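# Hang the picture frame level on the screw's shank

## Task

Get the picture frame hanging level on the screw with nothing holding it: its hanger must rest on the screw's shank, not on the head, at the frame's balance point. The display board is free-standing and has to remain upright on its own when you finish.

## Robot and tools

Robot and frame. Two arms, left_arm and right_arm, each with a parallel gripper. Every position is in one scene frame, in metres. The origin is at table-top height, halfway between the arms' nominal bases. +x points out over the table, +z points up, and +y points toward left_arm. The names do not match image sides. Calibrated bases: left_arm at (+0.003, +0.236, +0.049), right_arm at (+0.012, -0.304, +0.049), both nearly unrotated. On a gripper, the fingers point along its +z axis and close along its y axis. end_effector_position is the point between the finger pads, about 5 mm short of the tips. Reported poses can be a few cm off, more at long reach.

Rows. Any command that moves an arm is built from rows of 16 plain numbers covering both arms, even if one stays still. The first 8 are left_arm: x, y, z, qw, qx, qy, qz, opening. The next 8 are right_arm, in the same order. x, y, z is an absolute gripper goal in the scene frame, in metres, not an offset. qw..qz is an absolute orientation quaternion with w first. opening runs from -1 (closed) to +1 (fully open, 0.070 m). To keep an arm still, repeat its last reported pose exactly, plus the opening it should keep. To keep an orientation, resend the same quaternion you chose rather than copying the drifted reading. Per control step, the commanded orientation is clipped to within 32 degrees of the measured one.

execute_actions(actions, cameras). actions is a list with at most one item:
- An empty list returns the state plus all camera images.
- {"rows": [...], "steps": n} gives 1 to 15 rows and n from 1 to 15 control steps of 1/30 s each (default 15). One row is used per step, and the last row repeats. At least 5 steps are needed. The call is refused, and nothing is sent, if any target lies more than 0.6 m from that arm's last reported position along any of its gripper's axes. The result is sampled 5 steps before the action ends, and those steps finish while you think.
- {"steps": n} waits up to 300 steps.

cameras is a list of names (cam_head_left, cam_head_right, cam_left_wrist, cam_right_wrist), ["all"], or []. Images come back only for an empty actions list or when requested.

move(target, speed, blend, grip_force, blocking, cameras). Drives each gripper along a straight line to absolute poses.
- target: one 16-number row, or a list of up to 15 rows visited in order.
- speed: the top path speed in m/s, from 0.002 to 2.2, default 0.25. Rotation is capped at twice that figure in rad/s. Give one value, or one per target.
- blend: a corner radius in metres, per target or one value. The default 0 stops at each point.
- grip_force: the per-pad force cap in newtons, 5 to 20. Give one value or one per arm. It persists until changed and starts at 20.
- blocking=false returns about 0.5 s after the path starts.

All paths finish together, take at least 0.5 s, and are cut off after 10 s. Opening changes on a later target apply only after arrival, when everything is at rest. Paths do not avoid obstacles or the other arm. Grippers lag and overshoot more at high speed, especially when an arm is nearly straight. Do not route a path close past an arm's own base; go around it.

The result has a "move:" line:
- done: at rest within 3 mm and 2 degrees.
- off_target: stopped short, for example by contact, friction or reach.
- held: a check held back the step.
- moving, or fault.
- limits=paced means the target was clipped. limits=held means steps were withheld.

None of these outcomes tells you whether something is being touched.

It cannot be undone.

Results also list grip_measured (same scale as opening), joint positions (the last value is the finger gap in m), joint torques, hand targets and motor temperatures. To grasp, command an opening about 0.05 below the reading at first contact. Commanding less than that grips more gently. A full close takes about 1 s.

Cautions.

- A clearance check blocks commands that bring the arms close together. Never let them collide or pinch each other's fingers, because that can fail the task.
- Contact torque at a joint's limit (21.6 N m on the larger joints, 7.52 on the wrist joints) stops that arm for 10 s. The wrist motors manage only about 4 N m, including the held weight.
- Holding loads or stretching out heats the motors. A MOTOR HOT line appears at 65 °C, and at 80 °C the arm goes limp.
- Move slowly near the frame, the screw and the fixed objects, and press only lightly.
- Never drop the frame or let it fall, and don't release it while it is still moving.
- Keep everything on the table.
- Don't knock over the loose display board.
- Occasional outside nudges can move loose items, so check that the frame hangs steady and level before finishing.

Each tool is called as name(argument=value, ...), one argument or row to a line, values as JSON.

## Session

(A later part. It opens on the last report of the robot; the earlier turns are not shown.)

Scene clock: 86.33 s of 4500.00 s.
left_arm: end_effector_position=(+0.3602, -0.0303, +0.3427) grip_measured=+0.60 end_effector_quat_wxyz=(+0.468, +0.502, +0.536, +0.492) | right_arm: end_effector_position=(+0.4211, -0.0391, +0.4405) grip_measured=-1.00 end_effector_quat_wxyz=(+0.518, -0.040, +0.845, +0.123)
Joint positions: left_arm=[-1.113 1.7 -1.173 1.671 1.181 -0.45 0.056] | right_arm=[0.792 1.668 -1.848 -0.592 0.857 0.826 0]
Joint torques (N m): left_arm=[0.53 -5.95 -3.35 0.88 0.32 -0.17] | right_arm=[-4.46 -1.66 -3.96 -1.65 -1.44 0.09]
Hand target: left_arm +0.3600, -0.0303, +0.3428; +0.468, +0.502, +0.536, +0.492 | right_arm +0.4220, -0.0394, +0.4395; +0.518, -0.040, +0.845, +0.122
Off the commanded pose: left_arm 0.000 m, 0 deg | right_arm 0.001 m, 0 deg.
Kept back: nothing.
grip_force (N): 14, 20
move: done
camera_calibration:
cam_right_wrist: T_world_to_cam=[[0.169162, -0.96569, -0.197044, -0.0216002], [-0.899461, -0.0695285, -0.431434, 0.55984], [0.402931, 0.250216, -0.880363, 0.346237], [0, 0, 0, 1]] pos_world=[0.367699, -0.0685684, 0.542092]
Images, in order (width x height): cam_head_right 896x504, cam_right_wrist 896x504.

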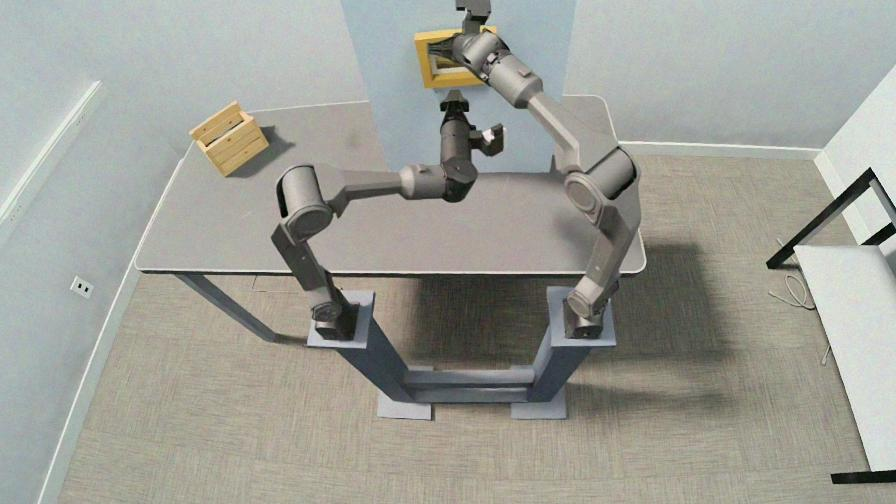

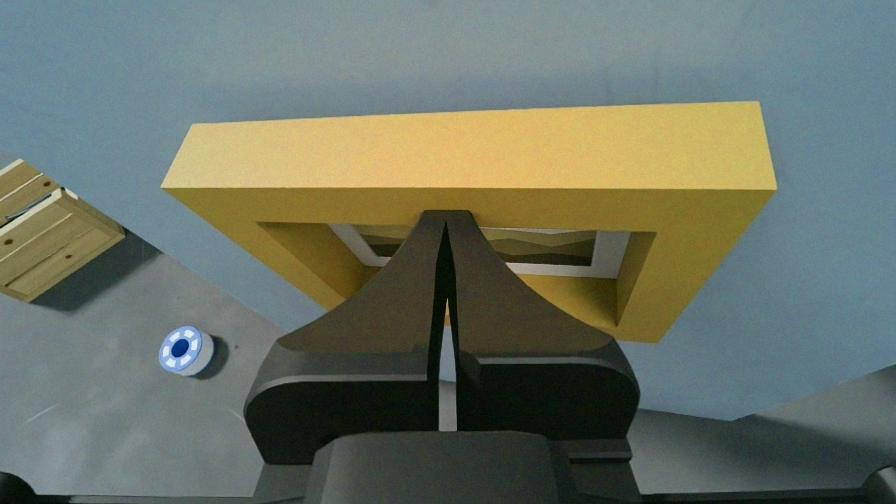

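zoom_image(
  camera="cam_head_right",
  region=[395, 10, 515, 110],
)

execute_actions(
  actions=[],
)

zoom_image(
  camera="cam_head_left",
  region=[415, 10, 535, 110],
)

zoom_image(
  camera="cam_left_wrist",
  region=[60, 0, 560, 300],
)

Scaled by 4.200 from the camera's 896x504 image, which has a finer 1280x720 frame.

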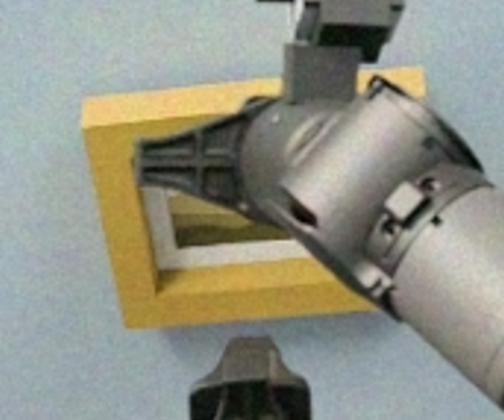

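Scene clock: 86.80 s of 4500.00 s.
left_arm: end_effector_position=(+0.3602, -0.0303, +0.3427) grip_measured=+0.60 end_effector_quat_wxyz=(+0.468, +0.502, +0.536, +0.492) | right_arm: end_effector_position=(+0.4217, -0.0394, +0.4403) grip_measured=-1.00 end_effector_quat_wxyz=(+0.519, -0.040, +0.845, +0.123)
Joint positions: left_arm=[-1.113 1.7 -1.173 1.671 1.181 -0.45 0.056] | right_arm=[0.791 1.669 -1.848 -0.594 0.856 0.826 0]
Joint torques (N m): left_arm=[0.56 -5.75 -3.55 0.86 0.3 -0.15] | right_arm=[-4.73 -1.35 -3.15 -1.6 -1.27 0.22]
Motor temperatures (°C): left_arm=[31 33 33 33 36 30] | right_arm=[29 31 34 35 39 32]
Hand target: left_arm +0.3600, -0.0303, +0.3428; +0.468, +0.502, +0.536, +0.492 | right_arm +0.4220, -0.0394, +0.4395; +0.518, -0.040, +0.845, +0.122
Off the commanded pose: left_arm 0.000 m, 0 deg | right_arm 0.001 m, 0 deg.
Steps of this call (1-14: nothing new was sent). Readings (end_effector_position of left_arm | right_arm):
1: (+0.3602, -0.0303, +0.3427) | (+0.4212, -0.0392, +0.4405)
2: (+0.3602, -0.0303, +0.3427) | (+0.4212, -0.0391, +0.4407)
4: (+0.3602, -0.0303, +0.3427) | (+0.4216, -0.0393, +0.4402)
8: (+0.3602, -0.0303, +0.3427) | (+0.4216, -0.0393, +0.4402)
14: the state above
grip_force (N): 14, 20
camera_calibration:
cam_left_wrist: T_world_to_cam=[[-0.0547906, 0.00138278, -0.998497, 0.365478], [-0.606214, 0.794559, 0.0343652, 0.23122], [0.793412, 0.607185, -0.0426961, -0.131089], [0, 0, 0, 1]] pos_world=[0.264201, -0.104628, 0.351386]
cam_right_wrist: T_world_to_cam=[[0.168497, -0.966145, -0.19538, -0.0224016], [-0.899006, -0.0693432, -0.432412, 0.560492], [0.404224, 0.248508, -0.880254, 0.345248], [0, 0, 0, 1]] pos_world=[0.368103, -0.0685738, 0.541892]

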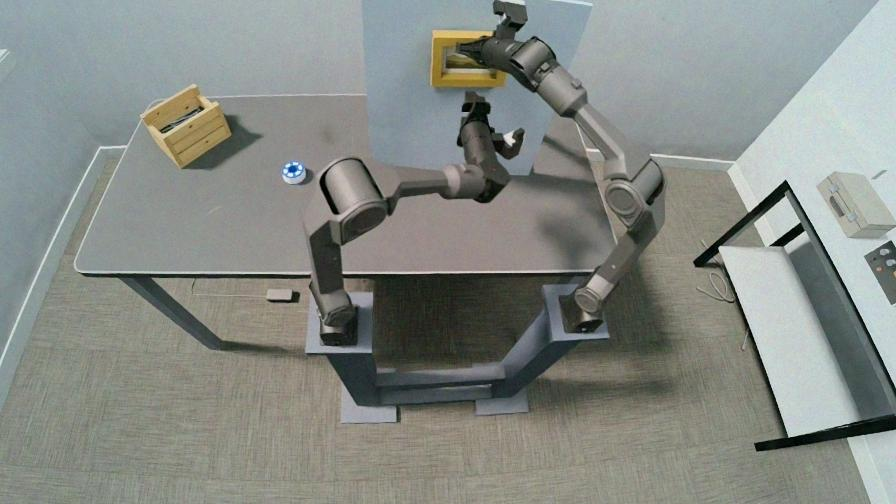

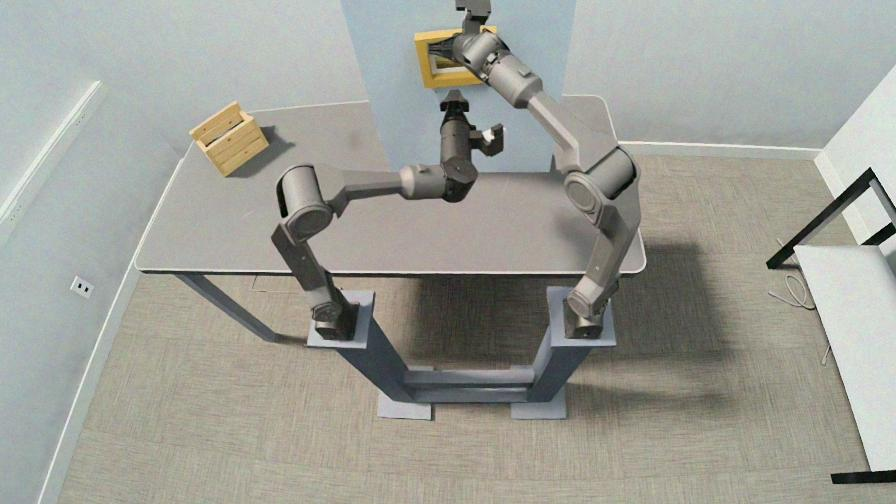

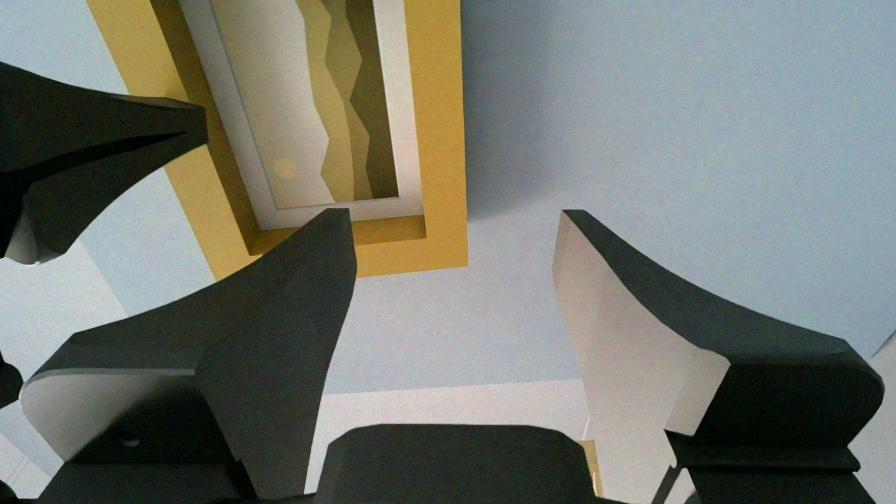

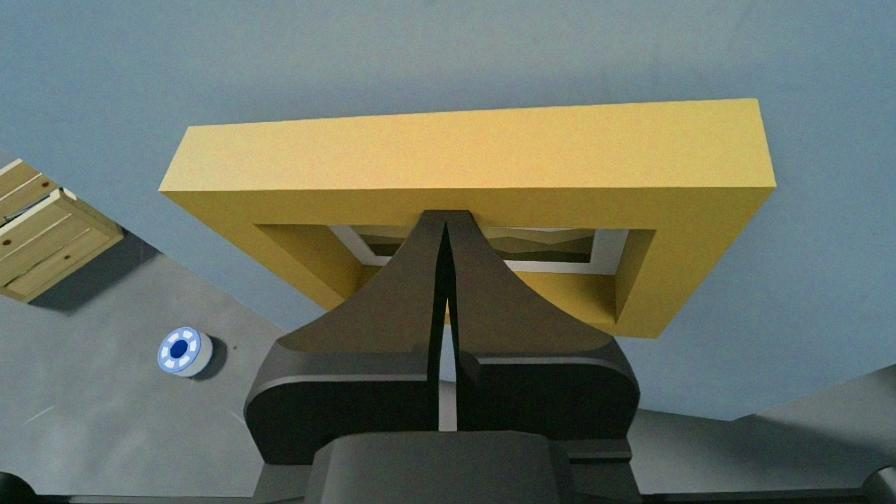

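Scaled by 4.200 from the camera's 896x504 image, which has a finer 1280x720 frame.

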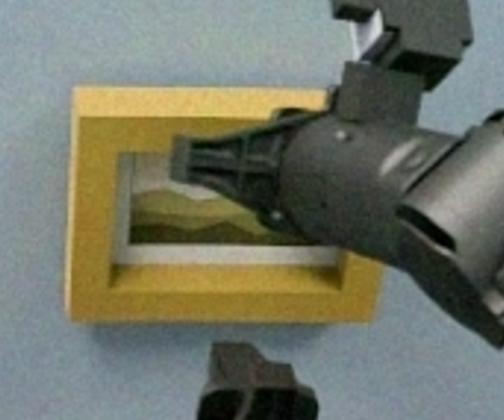

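Scaled by 1.008 from the camera's 896x504 image, which has a finer 1280x720 frame.

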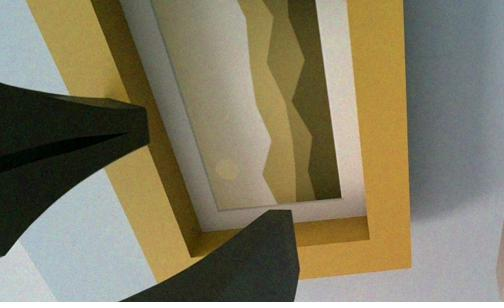

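move(
  target=[0.36,-0.0303,0.3428,0.468,0.502,0.536,0.492,0.6,0.4220,-0.0394,0.4355,0.518,-0.040,0.845,0.122,-1],
  speed=0.02,
  cameras=["cam_right_wrist","cam_left_wrist"],
)

Scene clock: 88.50 s of 4500.00 s.
left_arm: end_effector_position=(+0.3602, -0.0303, +0.3427) grip_measured=+0.60 end_effector_quat_wxyz=(+0.468, +0.502, +0.536, +0.492) | right_arm: end_effector_position=(+0.4221, -0.0390, +0.4355) grip_measured=-1.00 end_effector_quat_wxyz=(+0.519, -0.041, +0.845, +0.122)
Joint positions: left_arm=[-1.113 1.7 -1.173 1.671 1.181 -0.45 0.056] | right_arm=[0.791 1.664 -1.823 -0.604 0.84 0.84 0]
Joint torques (N m): left_arm=[0.34 -5.67 -3.44 0.85 0.29 -0.12] | right_arm=[-6.74 -0.11 -1.27 -0.99 0.46 0.22]
Hand target: left_arm +0.3600, -0.0303, +0.3428; +0.468, +0.502, +0.536, +0.492 | right_arm +0.4220, -0.0394, +0.4355; +0.518, -0.040, +0.845, +0.122
Off the commanded pose: left_arm 0.000 m, 0 deg | right_arm 0.000 m, 0 deg.
Kept back: nothing.
grip_force (N): 14, 20
move: done
camera_calibration:
cam_left_wrist: T_world_to_cam=[[-0.0547906, 0.00138278, -0.998497, 0.365478], [-0.606214, 0.794559, 0.0343652, 0.23122], [0.793412, 0.607185, -0.0426961, -0.131089], [0, 0, 0, 1]] pos_world=[0.264201, -0.104628, 0.351386]
cam_right_wrist: T_world_to_cam=[[0.16904, -0.966349, -0.193894, -0.023921], [-0.899086, -0.0705863, -0.432044, 0.5586], [0.403819, 0.24736, -0.880763, 0.34117], [0, 0, 0, 1]] pos_world=[0.368502, -0.0680785, 0.537191]
Images, in order (width x height): cam_left_wrist 896x504, cam_right_wrist 896x504.

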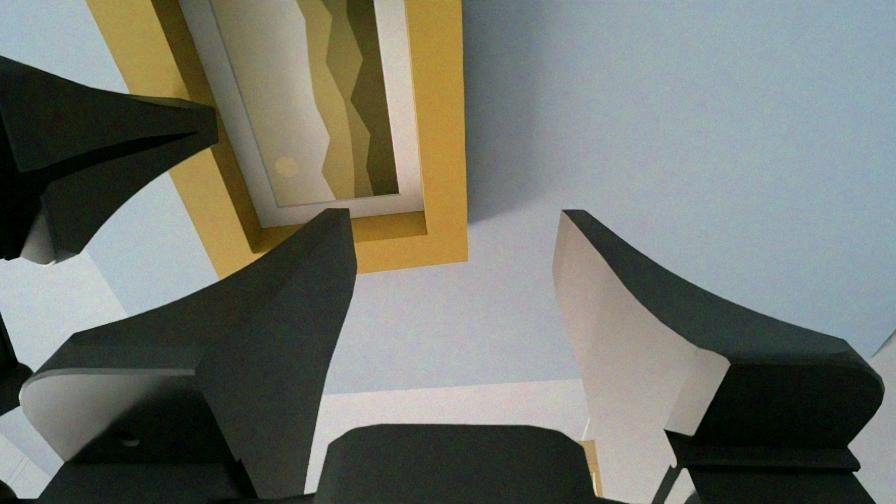

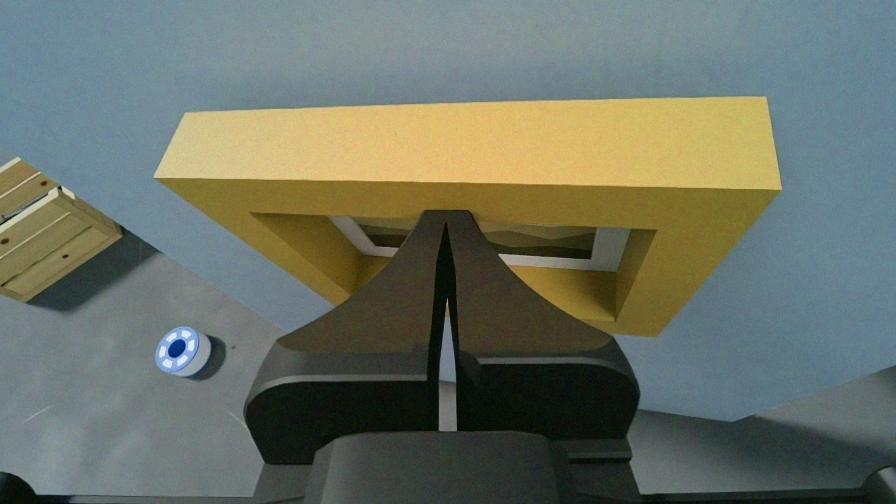

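move(
  target=[0.36,-0.0303,0.3428,0.468,0.502,0.536,0.492,0.6,0.4120,-0.0394,0.4345,0.518,-0.040,0.845,0.122,-1],
  speed=0.015,
  cameras=["cam_left_wrist","cam_right_wrist"],
)

Scene clock: 89.63 s of 4500.00 s.
left_arm: end_effector_position=(+0.3602, -0.0303, +0.3427) grip_measured=+0.60 end_effector_quat_wxyz=(+0.468, +0.502, +0.536, +0.492) | right_arm: end_effector_position=(+0.4121, -0.0394, +0.4343) grip_measured=-1.00 end_effector_quat_wxyz=(+0.518, -0.040, +0.846, +0.122)
Joint positions: left_arm=[-1.113 1.7 -1.173 1.671 1.181 -0.45 0.056] | right_arm=[0.814 1.635 -1.782 -0.632 0.844 0.875 0]
Joint torques (N m): left_arm=[0.44 -5.73 -3.34 0.85 0.31 -0.13] | right_arm=[0.41 -6.98 -3.94 -0.6 -0.49 0.09]
Hand target: left_arm +0.3600, -0.0303, +0.3428; +0.468, +0.502, +0.536, +0.492 | right_arm +0.4120, -0.0394, +0.4345; +0.518, -0.040, +0.845, +0.122
Off the commanded pose: left_arm 0.000 m, 0 deg | right_arm 0.000 m, 0 deg.
Kept back: nothing.
grip_force (N): 14, 20
move: done
camera_calibration:
cam_left_wrist: T_world_to_cam=[[-0.0547906, 0.00138278, -0.998497, 0.365478], [-0.606214, 0.794559, 0.0343652, 0.23122], [0.793412, 0.607185, -0.0426961, -0.131089], [0, 0, 0, 1]] pos_world=[0.264201, -0.104628, 0.351386]
cam_right_wrist: T_world_to_cam=[[0.167546, -0.966505, -0.194412, -0.0220634], [-0.899677, -0.0692604, -0.431027, 0.548907], [0.403125, 0.247125, -0.881147, 0.344649], [0, 0, 0, 1]] pos_world=[0.358599, -0.0684782, 0.535991]
Images, in order (width x height): cam_left_wrist 896x504, cam_right_wrist 896x504.

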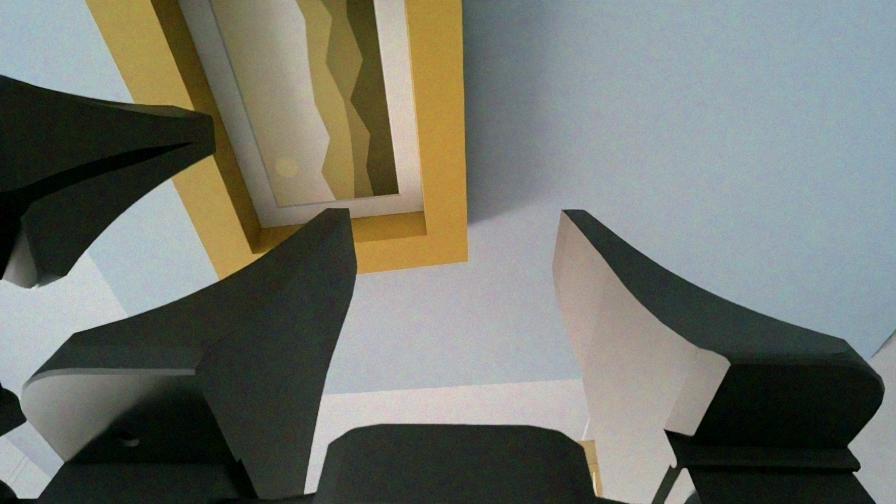

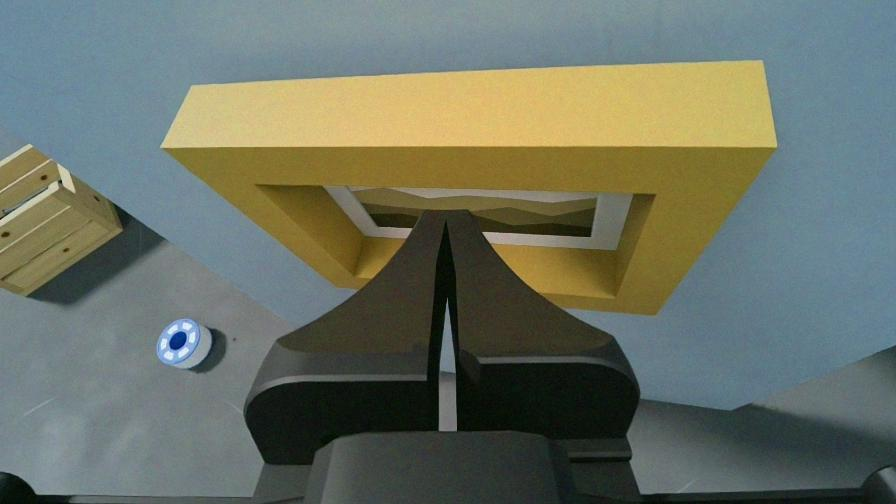

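move(
  target=[
    [0.36,-0.0303,0.3428,0.468,0.502,0.536,0.492,0.6,0.38,-0.05,0.45,0.518,-0.040,0.845,0.122,-1],
    [0.36,-0.0303,0.3428,0.468,0.502,0.536,0.492,0.6,0.405,-0.09,0.53,0.518,-0.040,0.845,0.122,0.98],
  ],
  speed=0.2,
  blend=[0.02,0],
  cameras=["all"],
)

zoom_image(
  camera="cam_right_wrist",
  region=[310, 210, 470, 270],
)

zoom_image(
  camera="cam_head_left",
  region=[415, 10, 535, 110],
)

zoom_image(
  camera="cam_head_right",
  region=[395, 10, 515, 110],
)

Scene clock: 92.40 s of 4500.00 s.
left_arm: end_effector_position=(+0.3602, -0.0303, +0.3427) grip_measured=+0.60 end_effector_quat_wxyz=(+0.468, +0.502, +0.536, +0.492) | right_arm: end_effector_position=(+0.4050, -0.0896, +0.5296) grip_measured=+0.98 end_effector_quat_wxyz=(+0.519, -0.040, +0.845, +0.122)
Joint positions: left_arm=[-1.113 1.7 -1.173 1.671 1.181 -0.45 0.056] | right_arm=[0.695 1.724 -2.35 -0.376 1.216 0.497 0.069]
Joint torques (N m): left_arm=[0.49 -5.8 -3.36 0.83 0.29 -0.11] | right_arm=[-0.5 -7.01 -2.84 -0.51 -0.26 0.02]
Hand target: left_arm +0.3600, -0.0303, +0.3428; +0.468, +0.502, +0.536, +0.492 | right_arm +0.4050, -0.0900, +0.5299; +0.519, -0.040, +0.845, +0.122
Off the commanded pose: left_arm 0.000 m, 0 deg | right_arm 0.001 m, 0 deg.
joint sent to its limit (right arm) — joint 5 (wrist pitch), upper limit.
Kept back: nothing.
grip_force (N): 14, 20
move: done; blend cut to 0.0186 m at target 1
camera_calibration:
cam_left_wrist: T_world_to_cam=[[-0.0547906, 0.00138278, -0.998497, 0.365478], [-0.606214, 0.794559, 0.0343652, 0.23122], [0.793412, 0.607185, -0.0426961, -0.131089], [0, 0, 0, 1]] pos_world=[0.264201, -0.104628, 0.351386]
cam_right_wrist: T_world_to_cam=[[0.16893, -0.966199, -0.194736, -0.0512049], [-0.899106, -0.0701145, -0.43208, 0.580478], [0.403821, 0.24808, -0.880559, 0.443412], [0, 0, 0, 1]] pos_world=[0.351502, -0.118776, 0.631292]

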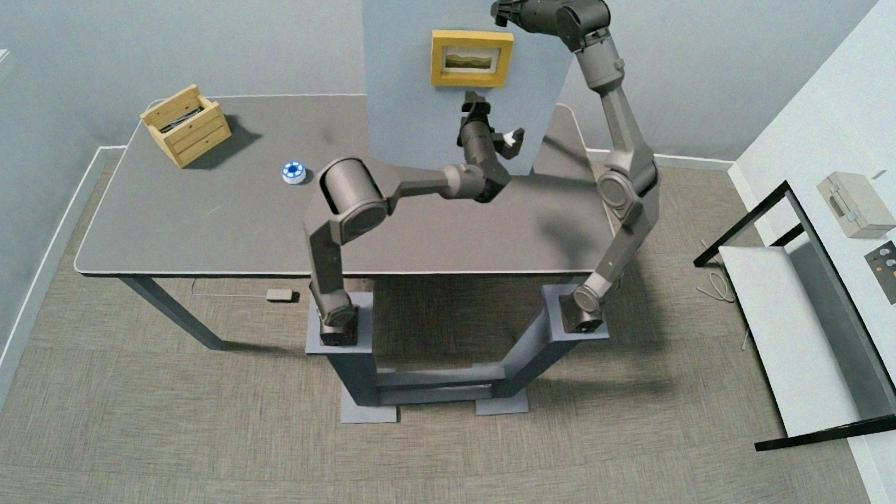

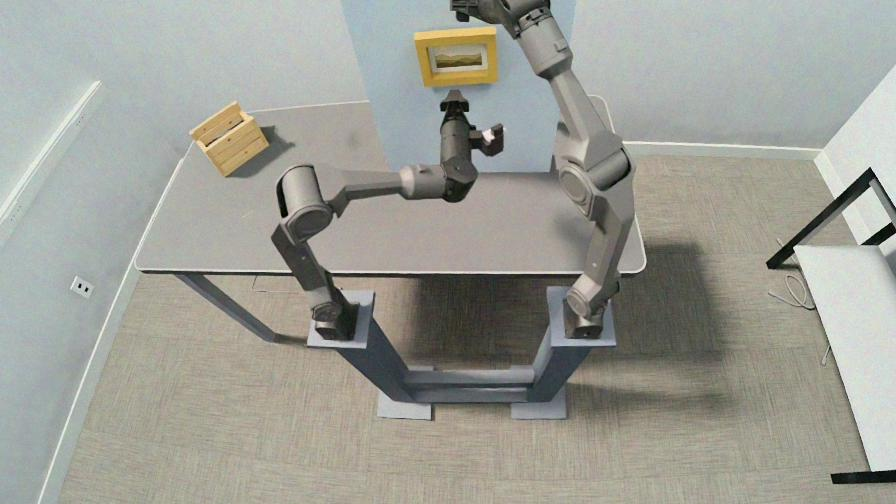

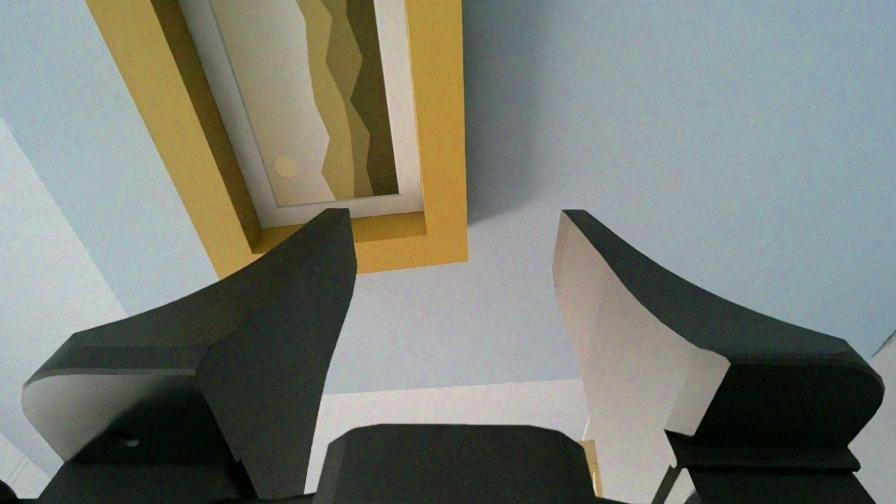

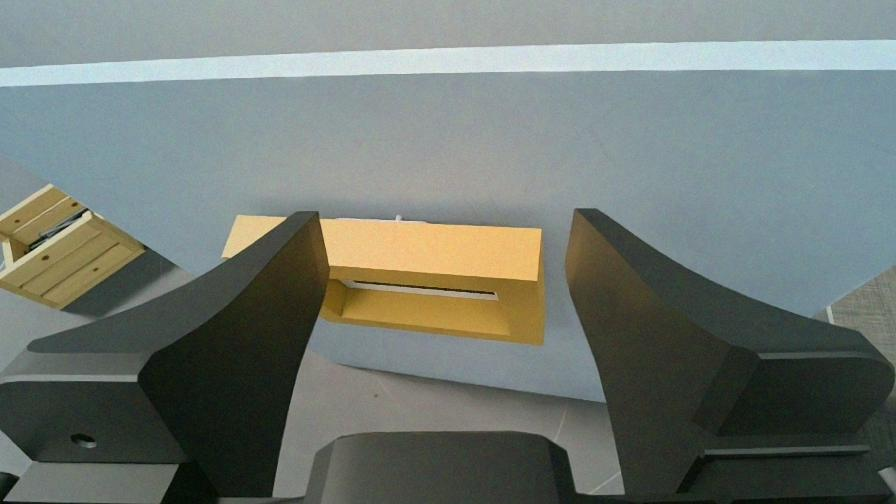

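Scaled by 3.150 from the camera's 896x504 image, which has a finer 1280x720 frame.

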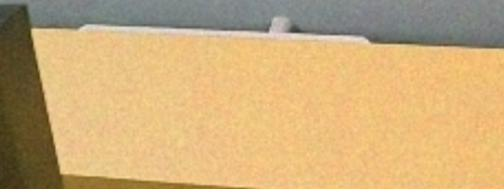

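Scaled by 4.200 from the camera's 896x504 image, which has a finer 1280x720 frame.

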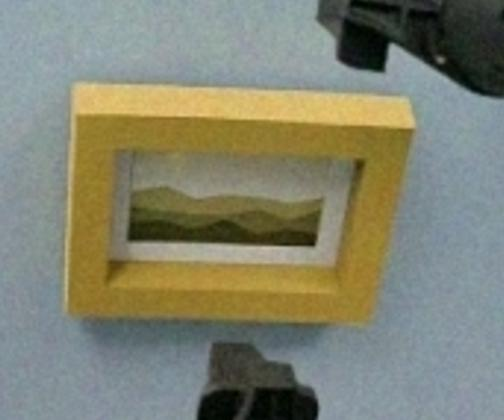

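Scaled by 4.200 from the camera's 896x504 image, which has a finer 1280x720 frame.

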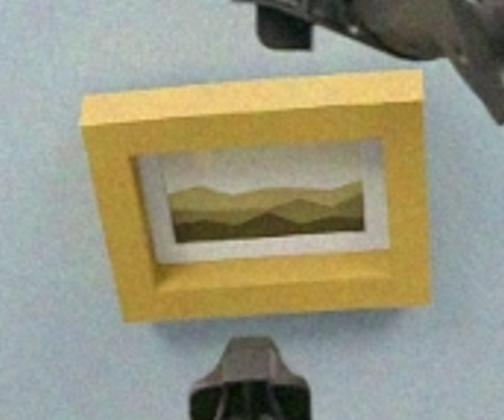

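move(
  target=[
    [0.36,-0.0303,0.3428,0.468,0.502,0.536,0.492,0.6,0.35,-0.2,0.5,0.40,0.15,0.8,0.4,0.98],
    [0.36,-0.0303,0.3428,0.468,0.502,0.536,0.492,0.6,0.43,-0.235,0.425,0.248,0.314,0.715,0.574,0.98],
  ],
  speed=0.35,
  blend=[0.03,0],
  cameras=["cam_right_wrist","cam_left_wrist"],
)

zoom_image(
  camera="cam_right_wrist",
  region=[300, 30, 552, 230],
)

Scene clock: 95.57 s of 4500.00 s.
left_arm: end_effector_position=(+0.3602, -0.0303, +0.3427) grip_measured=+0.60 end_effector_quat_wxyz=(+0.468, +0.502, +0.536, +0.492) | right_arm: end_effector_position=(+0.4304, -0.2352, +0.4244) grip_measured=+0.98 end_effector_quat_wxyz=(+0.247, +0.315, +0.715, +0.574)
Joint positions: left_arm=[-1.113 1.7 -1.173 1.671 1.181 -0.45 0.056] | right_arm=[-0.269 1.507 -1.4 1.327 1.051 0.114 0.069]
Joint torques (N m): left_arm=[0.4 -5.79 -3.22 0.86 0.31 -0.09] | right_arm=[0.3 -6.23 -4.42 0.77 0 -0.11]
Hand target: left_arm +0.3600, -0.0303, +0.3428; +0.468, +0.502, +0.536, +0.492 | right_arm +0.4300, -0.2350, +0.4250; +0.248, +0.314, +0.715, +0.574
Off the commanded pose: left_arm 0.000 m, 0 deg | right_arm 0.001 m, 0 deg.
Kept back: nothing.
grip_force (N): 14, 20
move: done
camera_calibration:
cam_left_wrist: T_world_to_cam=[[-0.0547906, 0.00138278, -0.998497, 0.365478], [-0.606214, 0.794559, 0.0343652, 0.23122], [0.793412, 0.607185, -0.0426961, -0.131089], [0, 0, 0, 1]] pos_world=[0.264201, -0.104628, 0.351386]
cam_right_wrist: T_world_to_cam=[[-0.199212, -0.121774, -0.972361, 0.470413], [-0.967771, 0.180437, 0.175675, 0.378073], [0.154057, 0.976019, -0.153795, 0.346843], [0, 0, 0, 1]] pos_world=[0.406167, -0.349459, 0.444336]
Images, in order (width x height): cam_left_wrist 896x504, cam_right_wrist 896x504.

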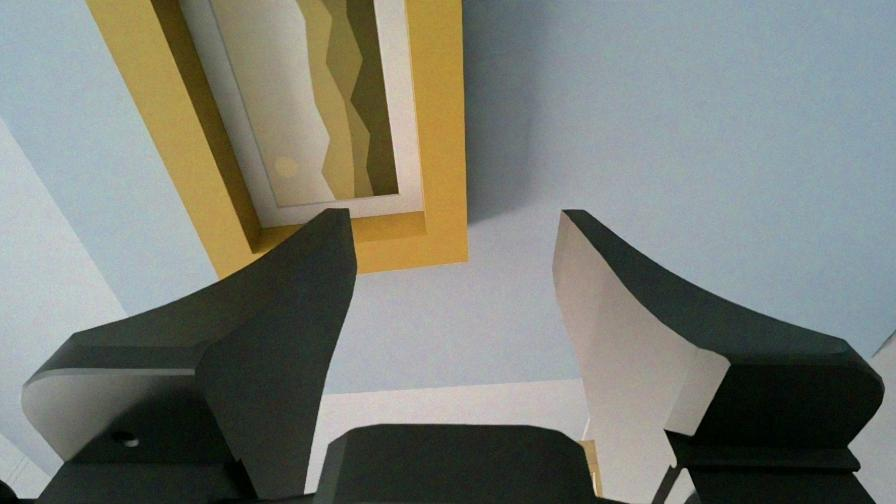

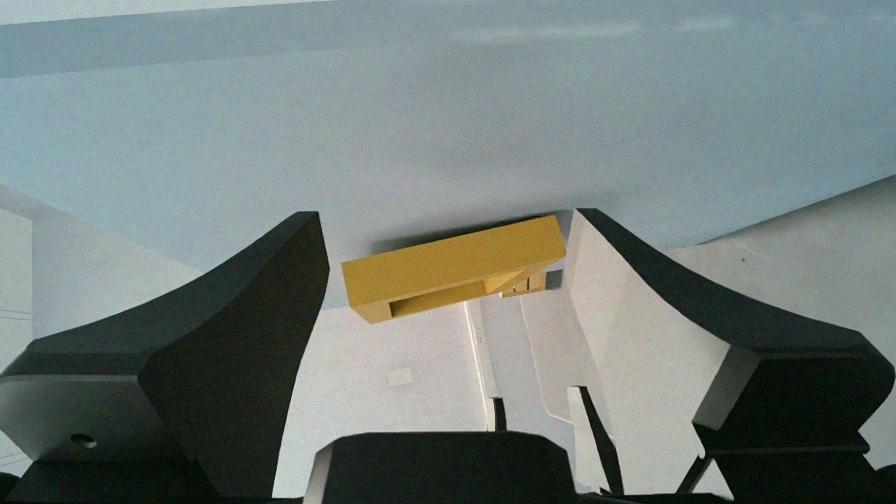

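Scaled by 2.000 from the camera's 896x504 image, which has a finer 1280x720 frame.

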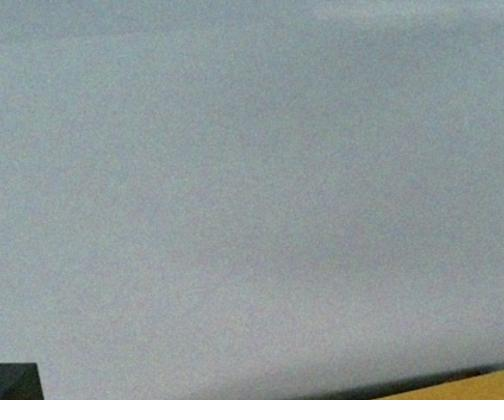

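zoom_image(
  camera="cam_right_wrist",
  region=[330, 190, 590, 330],
)

zoom_image(
  camera="cam_right_wrist",
  region=[420, 200, 580, 260],
)

Scaled by 1.938 from the camera's 896x504 image, which has a finer 1280x720 frame.

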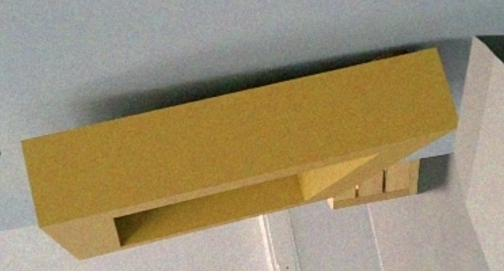

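Scaled by 3.150 from the camera's 896x504 image, which has a finer 1280x720 frame.

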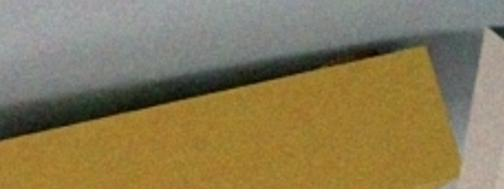

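move(
  target=[
    [0.39,-0.0305,0.3425,0.4791,0.4936,0.5419,0.4823,0.6,0.35,-0.2,0.5,0.40,0.15,0.8,0.4,0.98],
    [0.425,-0.0305,0.3425,0.4791,0.4936,0.5419,0.4823,0.6,0.405,-0.09,0.53,0.518,-0.040,0.845,0.122,0.98],
  ],
  speed=0.3,
  blend=[0.03,0],
  cameras=["all"],
)

zoom_image(
  camera="cam_head_left",
  region=[415, 10, 535, 110],
)

zoom_image(
  camera="cam_right_wrist",
  region=[310, 200, 550, 290],
)

Scene clock: 104.40 s of 4500.00 s.
left_arm: end_effector_position=(+0.4251, -0.0305, +0.3424) grip_measured=+0.60 end_effector_quat_wxyz=(+0.479, +0.494, +0.543, +0.482) | right_arm: end_effector_position=(+0.4050, -0.0901, +0.5303) grip_measured=+0.98 end_effector_quat_wxyz=(+0.519, -0.040, +0.845, +0.122)
Joint positions: left_arm=[-0.94 1.807 -1.318 1.738 1.014 -0.47 0.056] | right_arm=[0.694 1.724 -2.352 -0.376 1.216 0.496 0.069]
Joint torques (N m): left_arm=[-0.2 -6.99 -3.13 0.68 0.4 -0.04] | right_arm=[-0.3 -6.16 -2.82 -0.33 -0.57 0.02]
Hand target: left_arm +0.4250, -0.0305, +0.3425; +0.479, +0.494, +0.542, +0.482 | right_arm +0.4050, -0.0900, +0.5299; +0.519, -0.040, +0.845, +0.122
Off the commanded pose: left_arm 0.000 m, 0 deg | right_arm 0.000 m, 0 deg.
joint read past its limit (left arm) — joint 4 (forearm roll), upper limit.
joint sent to its limit (left arm) — joint 4 (forearm roll), upper limit.
joint sent to its limit (right arm) — joint 5 (wrist pitch), upper limit.
Kept back: nothing.
grip_force (N): 14, 20
move: done
camera_calibration:
cam_left_wrist: T_world_to_cam=[[-0.051405, -0.0348018, -0.998071, 0.366045], [-0.602584, 0.798049, 0.00320845, 0.279973], [0.796398, 0.601587, -0.0619947, -0.177148], [0, 0, 0, 1]] pos_world=[0.328604, -0.104123, 0.353458]
cam_right_wrist: T_world_to_cam=[[0.168279, -0.966221, -0.195188, -0.0510442], [-0.898543, -0.0689323, -0.433439, 0.581286], [0.405343, 0.248324, -0.879791, 0.443064], [0, 0, 0, 1]] pos_world=[0.351307, -0.119274, 0.631793]

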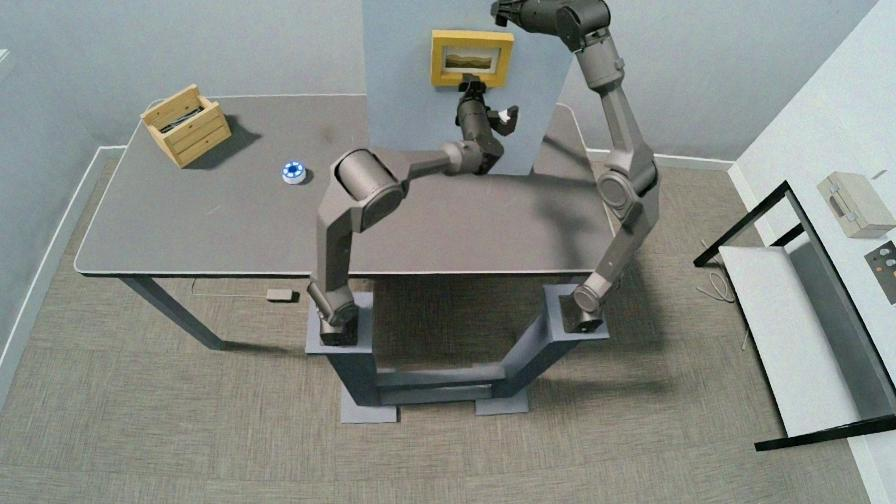

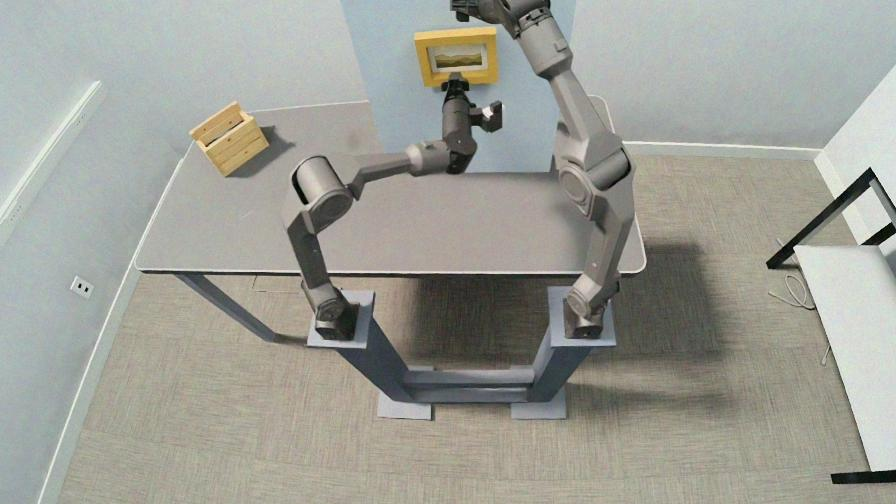

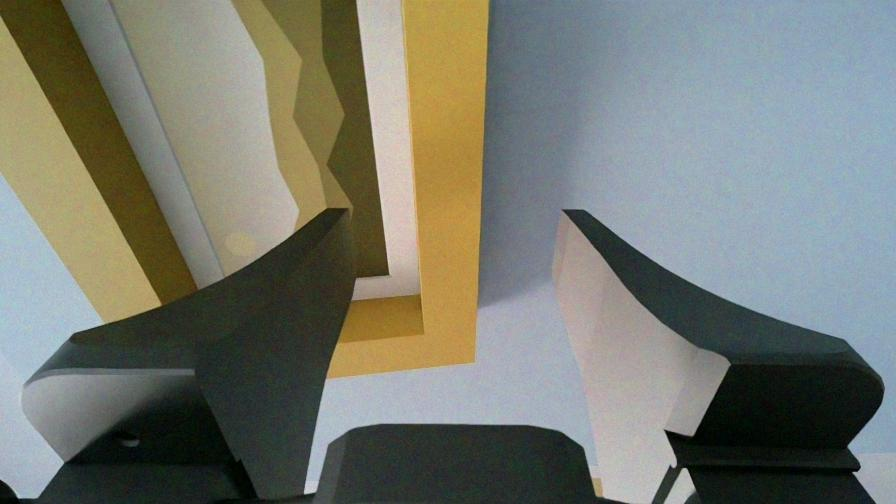

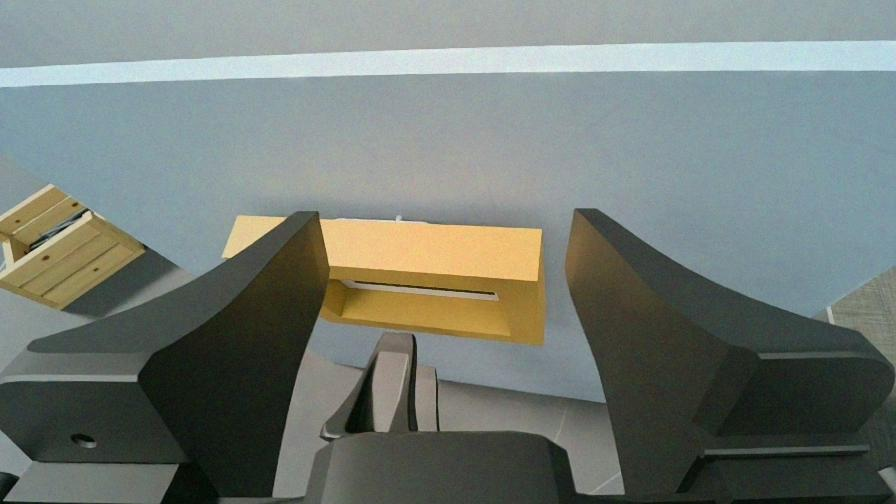

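Scaled by 4.200 from the camera's 896x504 image, which has a finer 1280x720 frame.

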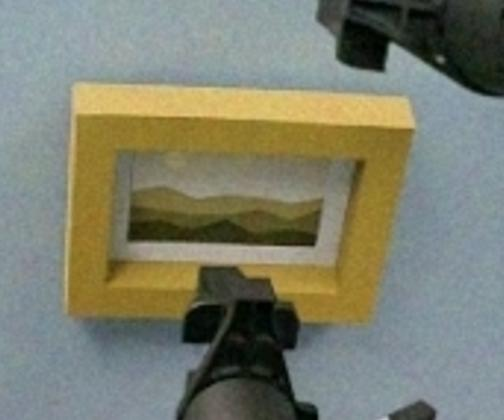

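Scaled by 2.100 from the camera's 896x504 image, which has a finer 1280x720 frame.

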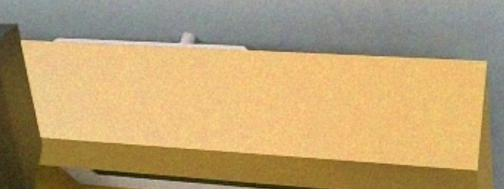

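move(
  target=[
    [0.448,-0.0305,0.3420,0.4791,0.4936,0.5419,0.4823,0.6,0.405,-0.09,0.53,0.518,-0.040,0.845,0.122,0.98],
  ],
  speed=0.15,
  cameras=["cam_left_wrist"],
)

move(
  target=[
    [0.448,-0.0305,0.3420,0.4791,0.4936,0.5419,0.4823,-0.55,0.405,-0.09,0.53,0.518,-0.040,0.845,0.122,0.98],
  ],
  speed=0.15,
  grip_force=[14, 20],
  cameras=["cam_left_wrist","cam_right_wrist"],
)

Scene clock: 105.47 s of 4500.00 s.
left_arm: end_effector_position=(+0.4483, -0.0304, +0.3420) grip_measured=+0.60 end_effector_quat_wxyz=(+0.476, +0.494, +0.545, +0.482) | right_arm: end_effector_position=(+0.4051, -0.0901, +0.5300) grip_measured=+0.98 end_effector_quat_wxyz=(+0.519, -0.040, +0.845, +0.122)
Joint positions: left_arm=[-0.889 1.856 -1.393 1.738 0.963 -0.445 0.056] | right_arm=[0.694 1.724 -2.351 -0.376 1.216 0.496 0.069]
Joint torques (N m): left_arm=[-0.86 -7.87 -3.08 0.55 0.49 -0.1] | right_arm=[-0.48 -6.98 -2.87 -0.44 -0.28 0.25]
Hand target: left_arm +0.4480, -0.0306, +0.3421; +0.477, +0.494, +0.545, +0.482 | right_arm +0.4050, -0.0900, +0.5299; +0.519, -0.040, +0.845, +0.122
Off the commanded pose: left_arm 0.000 m, 0 deg | right_arm 0.000 m, 0 deg.
joint sent to its limit (left arm) — joint 4 (forearm roll), upper limit.
joint sent to its limit (right arm) — joint 5 (wrist pitch), upper limit.
Kept back: nothing.
grip_force (N): 14, 20
move: done
camera_calibration:
cam_left_wrist: T_world_to_cam=[[-0.0571971, -0.0350518, -0.997747, 0.369349], [-0.605375, 0.795912, 0.00674274, 0.293861], [0.793882, 0.604397, -0.0667434, -0.192951], [0, 0, 0, 1]] pos_world=[0.352202, -0.104322, 0.353657]
Images, in order (width x height): cam_left_wrist 896x504.

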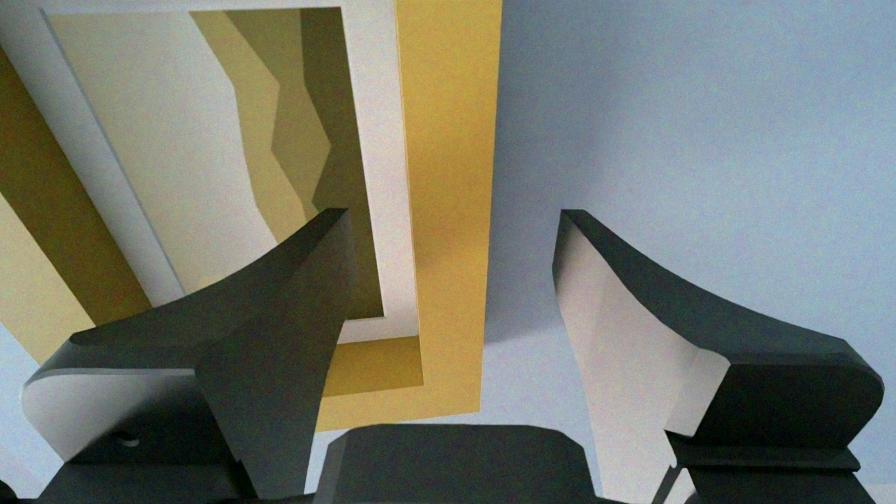

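Scene clock: 106.20 s of 4500.00 s.
left_arm: end_effector_position=(+0.4481, -0.0298, +0.3431) grip_measured=-0.44 end_effector_quat_wxyz=(+0.477, +0.493, +0.545, +0.482) | right_arm: end_effector_position=(+0.4051, -0.0901, +0.5300) grip_measured=+0.98 end_effector_quat_wxyz=(+0.519, -0.040, +0.845, +0.122)
Joint positions: left_arm=[-0.889 1.854 -1.393 1.738 0.965 -0.445 0.02] | right_arm=[0.694 1.724 -2.351 -0.376 1.216 0.496 0.069]
Joint torques (N m): left_arm=[-0.89 -7.18 -1.59 0.43 -0.1 -0.19] | right_arm=[-0.44 -6.97 -2.85 -0.51 -0.14 0.25]
Hand target: left_arm +0.4480, -0.0306, +0.3421; +0.477, +0.494, +0.545, +0.482 | right_arm +0.4050, -0.0900, +0.5299; +0.519, -0.040, +0.845, +0.122
Off the commanded pose: left_arm 0.001 m, 0 deg | right_arm 0.000 m, 0 deg.
joint read past its limit (left arm) — joint 4 (forearm roll), upper limit.
joint sent to its limit (left arm) — joint 4 (forearm roll), upper limit.
joint sent to its limit (right arm) — joint 5 (wrist pitch), upper limit.
Kept back: nothing.
grip_force (N): 14, 20
move: done
camera_calibration:
cam_left_wrist: T_world_to_cam=[[-0.0551735, -0.0365191, -0.997809, 0.369514], [-0.606728, 0.794897, 0.00445615, 0.294577], [0.792992, 0.605644, -0.0660144, -0.192922], [0, 0, 0, 1]] pos_world=[0.352101, -0.103822, 0.354656]
cam_right_wrist: T_world_to_cam=[[0.168066, -0.966337, -0.194797, -0.0512109], [-0.89885, -0.0690887, -0.432777, 0.580922], [0.40475, 0.247828, -0.880204, 0.443146], [0, 0, 0, 1]] pos_world=[0.351405, -0.119176, 0.631492]
Images, in order (width x height): cam_left_wrist 896x504, cam_right_wrist 896x504.

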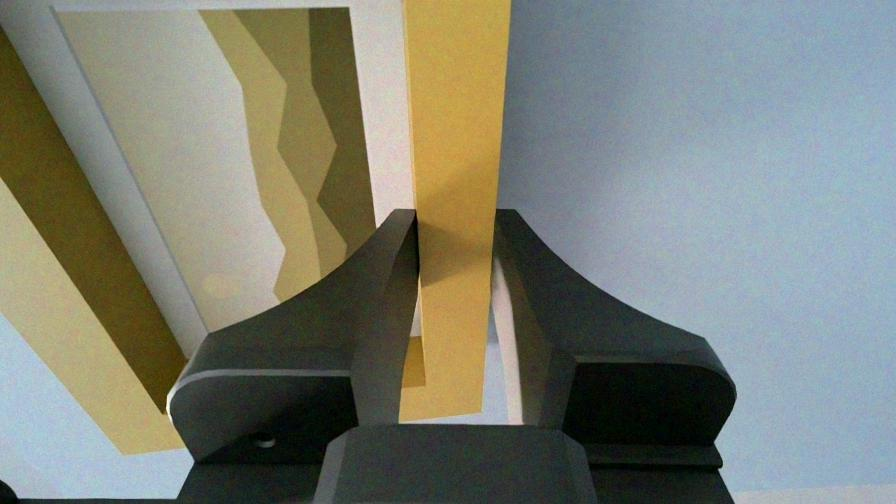

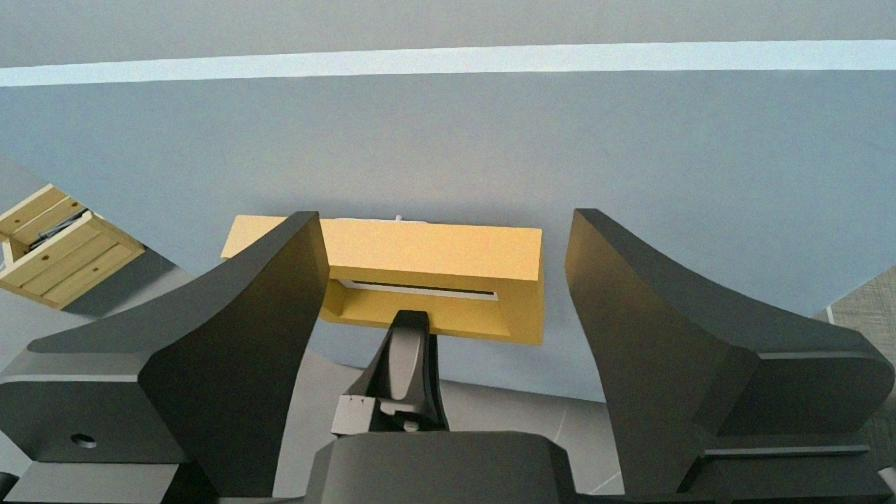

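move(
  target=[
    [0.448,-0.0300,0.3500,0.477,0.493,0.545,0.482,-0.55,0.405,-0.09,0.53,0.518,-0.040,0.845,0.122,0.98],
    [0.448,-0.0276,0.3500,0.4671,0.5026,0.5353,0.493,-0.55,0.405,-0.09,0.53,0.518,-0.040,0.845,0.122,0.98],
  ],
  speed=0.04,
  cameras=["cam_right_wrist"],
)

zoom_image(
  camera="cam_right_wrist",
  region=[310, 200, 550, 290],
)

Scene clock: 108.03 s of 4500.00 s.
left_arm: end_effector_position=(+0.4479, -0.0280, +0.3501) grip_measured=-0.44 end_effector_quat_wxyz=(+0.467, +0.503, +0.535, +0.493) | right_arm: end_effector_position=(+0.4051, -0.0901, +0.5300) grip_measured=+0.98 end_effector_quat_wxyz=(+0.519, -0.040, +0.845, +0.122)
Joint positions: left_arm=[-0.887 1.844 -1.404 1.726 0.963 -0.38 0.02] | right_arm=[0.694 1.724 -2.351 -0.376 1.216 0.496 0.069]
Joint torques (N m): left_arm=[0.51 -9.47 -3.27 1.02 0.63 -0.17] | right_arm=[-0.45 -6.9 -2.91 -0.51 0.1 0.25]
Hand target: left_arm +0.4480, -0.0276, +0.3500; +0.467, +0.503, +0.535, +0.493 | right_arm +0.4050, -0.0900, +0.5299; +0.519, -0.040, +0.845, +0.122
Off the commanded pose: left_arm 0.000 m, 0 deg | right_arm 0.000 m, 0 deg.
joint sent to its limit (right arm) — joint 5 (wrist pitch), upper limit.
Kept back: nothing.
grip_force (N): 14, 20
move: done
camera_calibration:
cam_right_wrist: T_world_to_cam=[[0.168066, -0.966337, -0.194797, -0.0512109], [-0.89885, -0.0690887, -0.432777, 0.580922], [0.40475, 0.247828, -0.880204, 0.443146], [0, 0, 0, 1]] pos_world=[0.351405, -0.119176, 0.631492]
Images, in order (width x height): cam_right_wrist 896x504.

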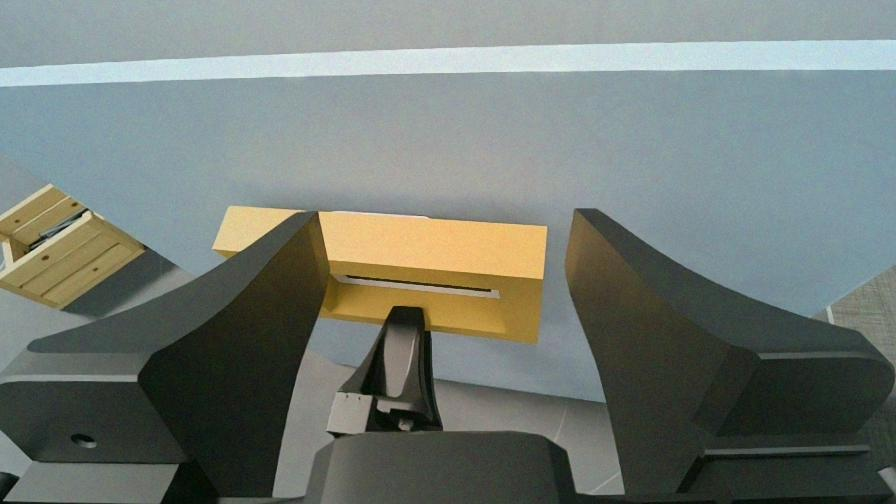

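Scaled by 2.100 from the camera's 896x504 image, which has a finer 1280x720 frame.

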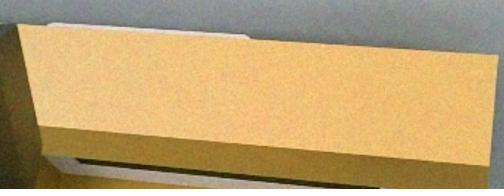

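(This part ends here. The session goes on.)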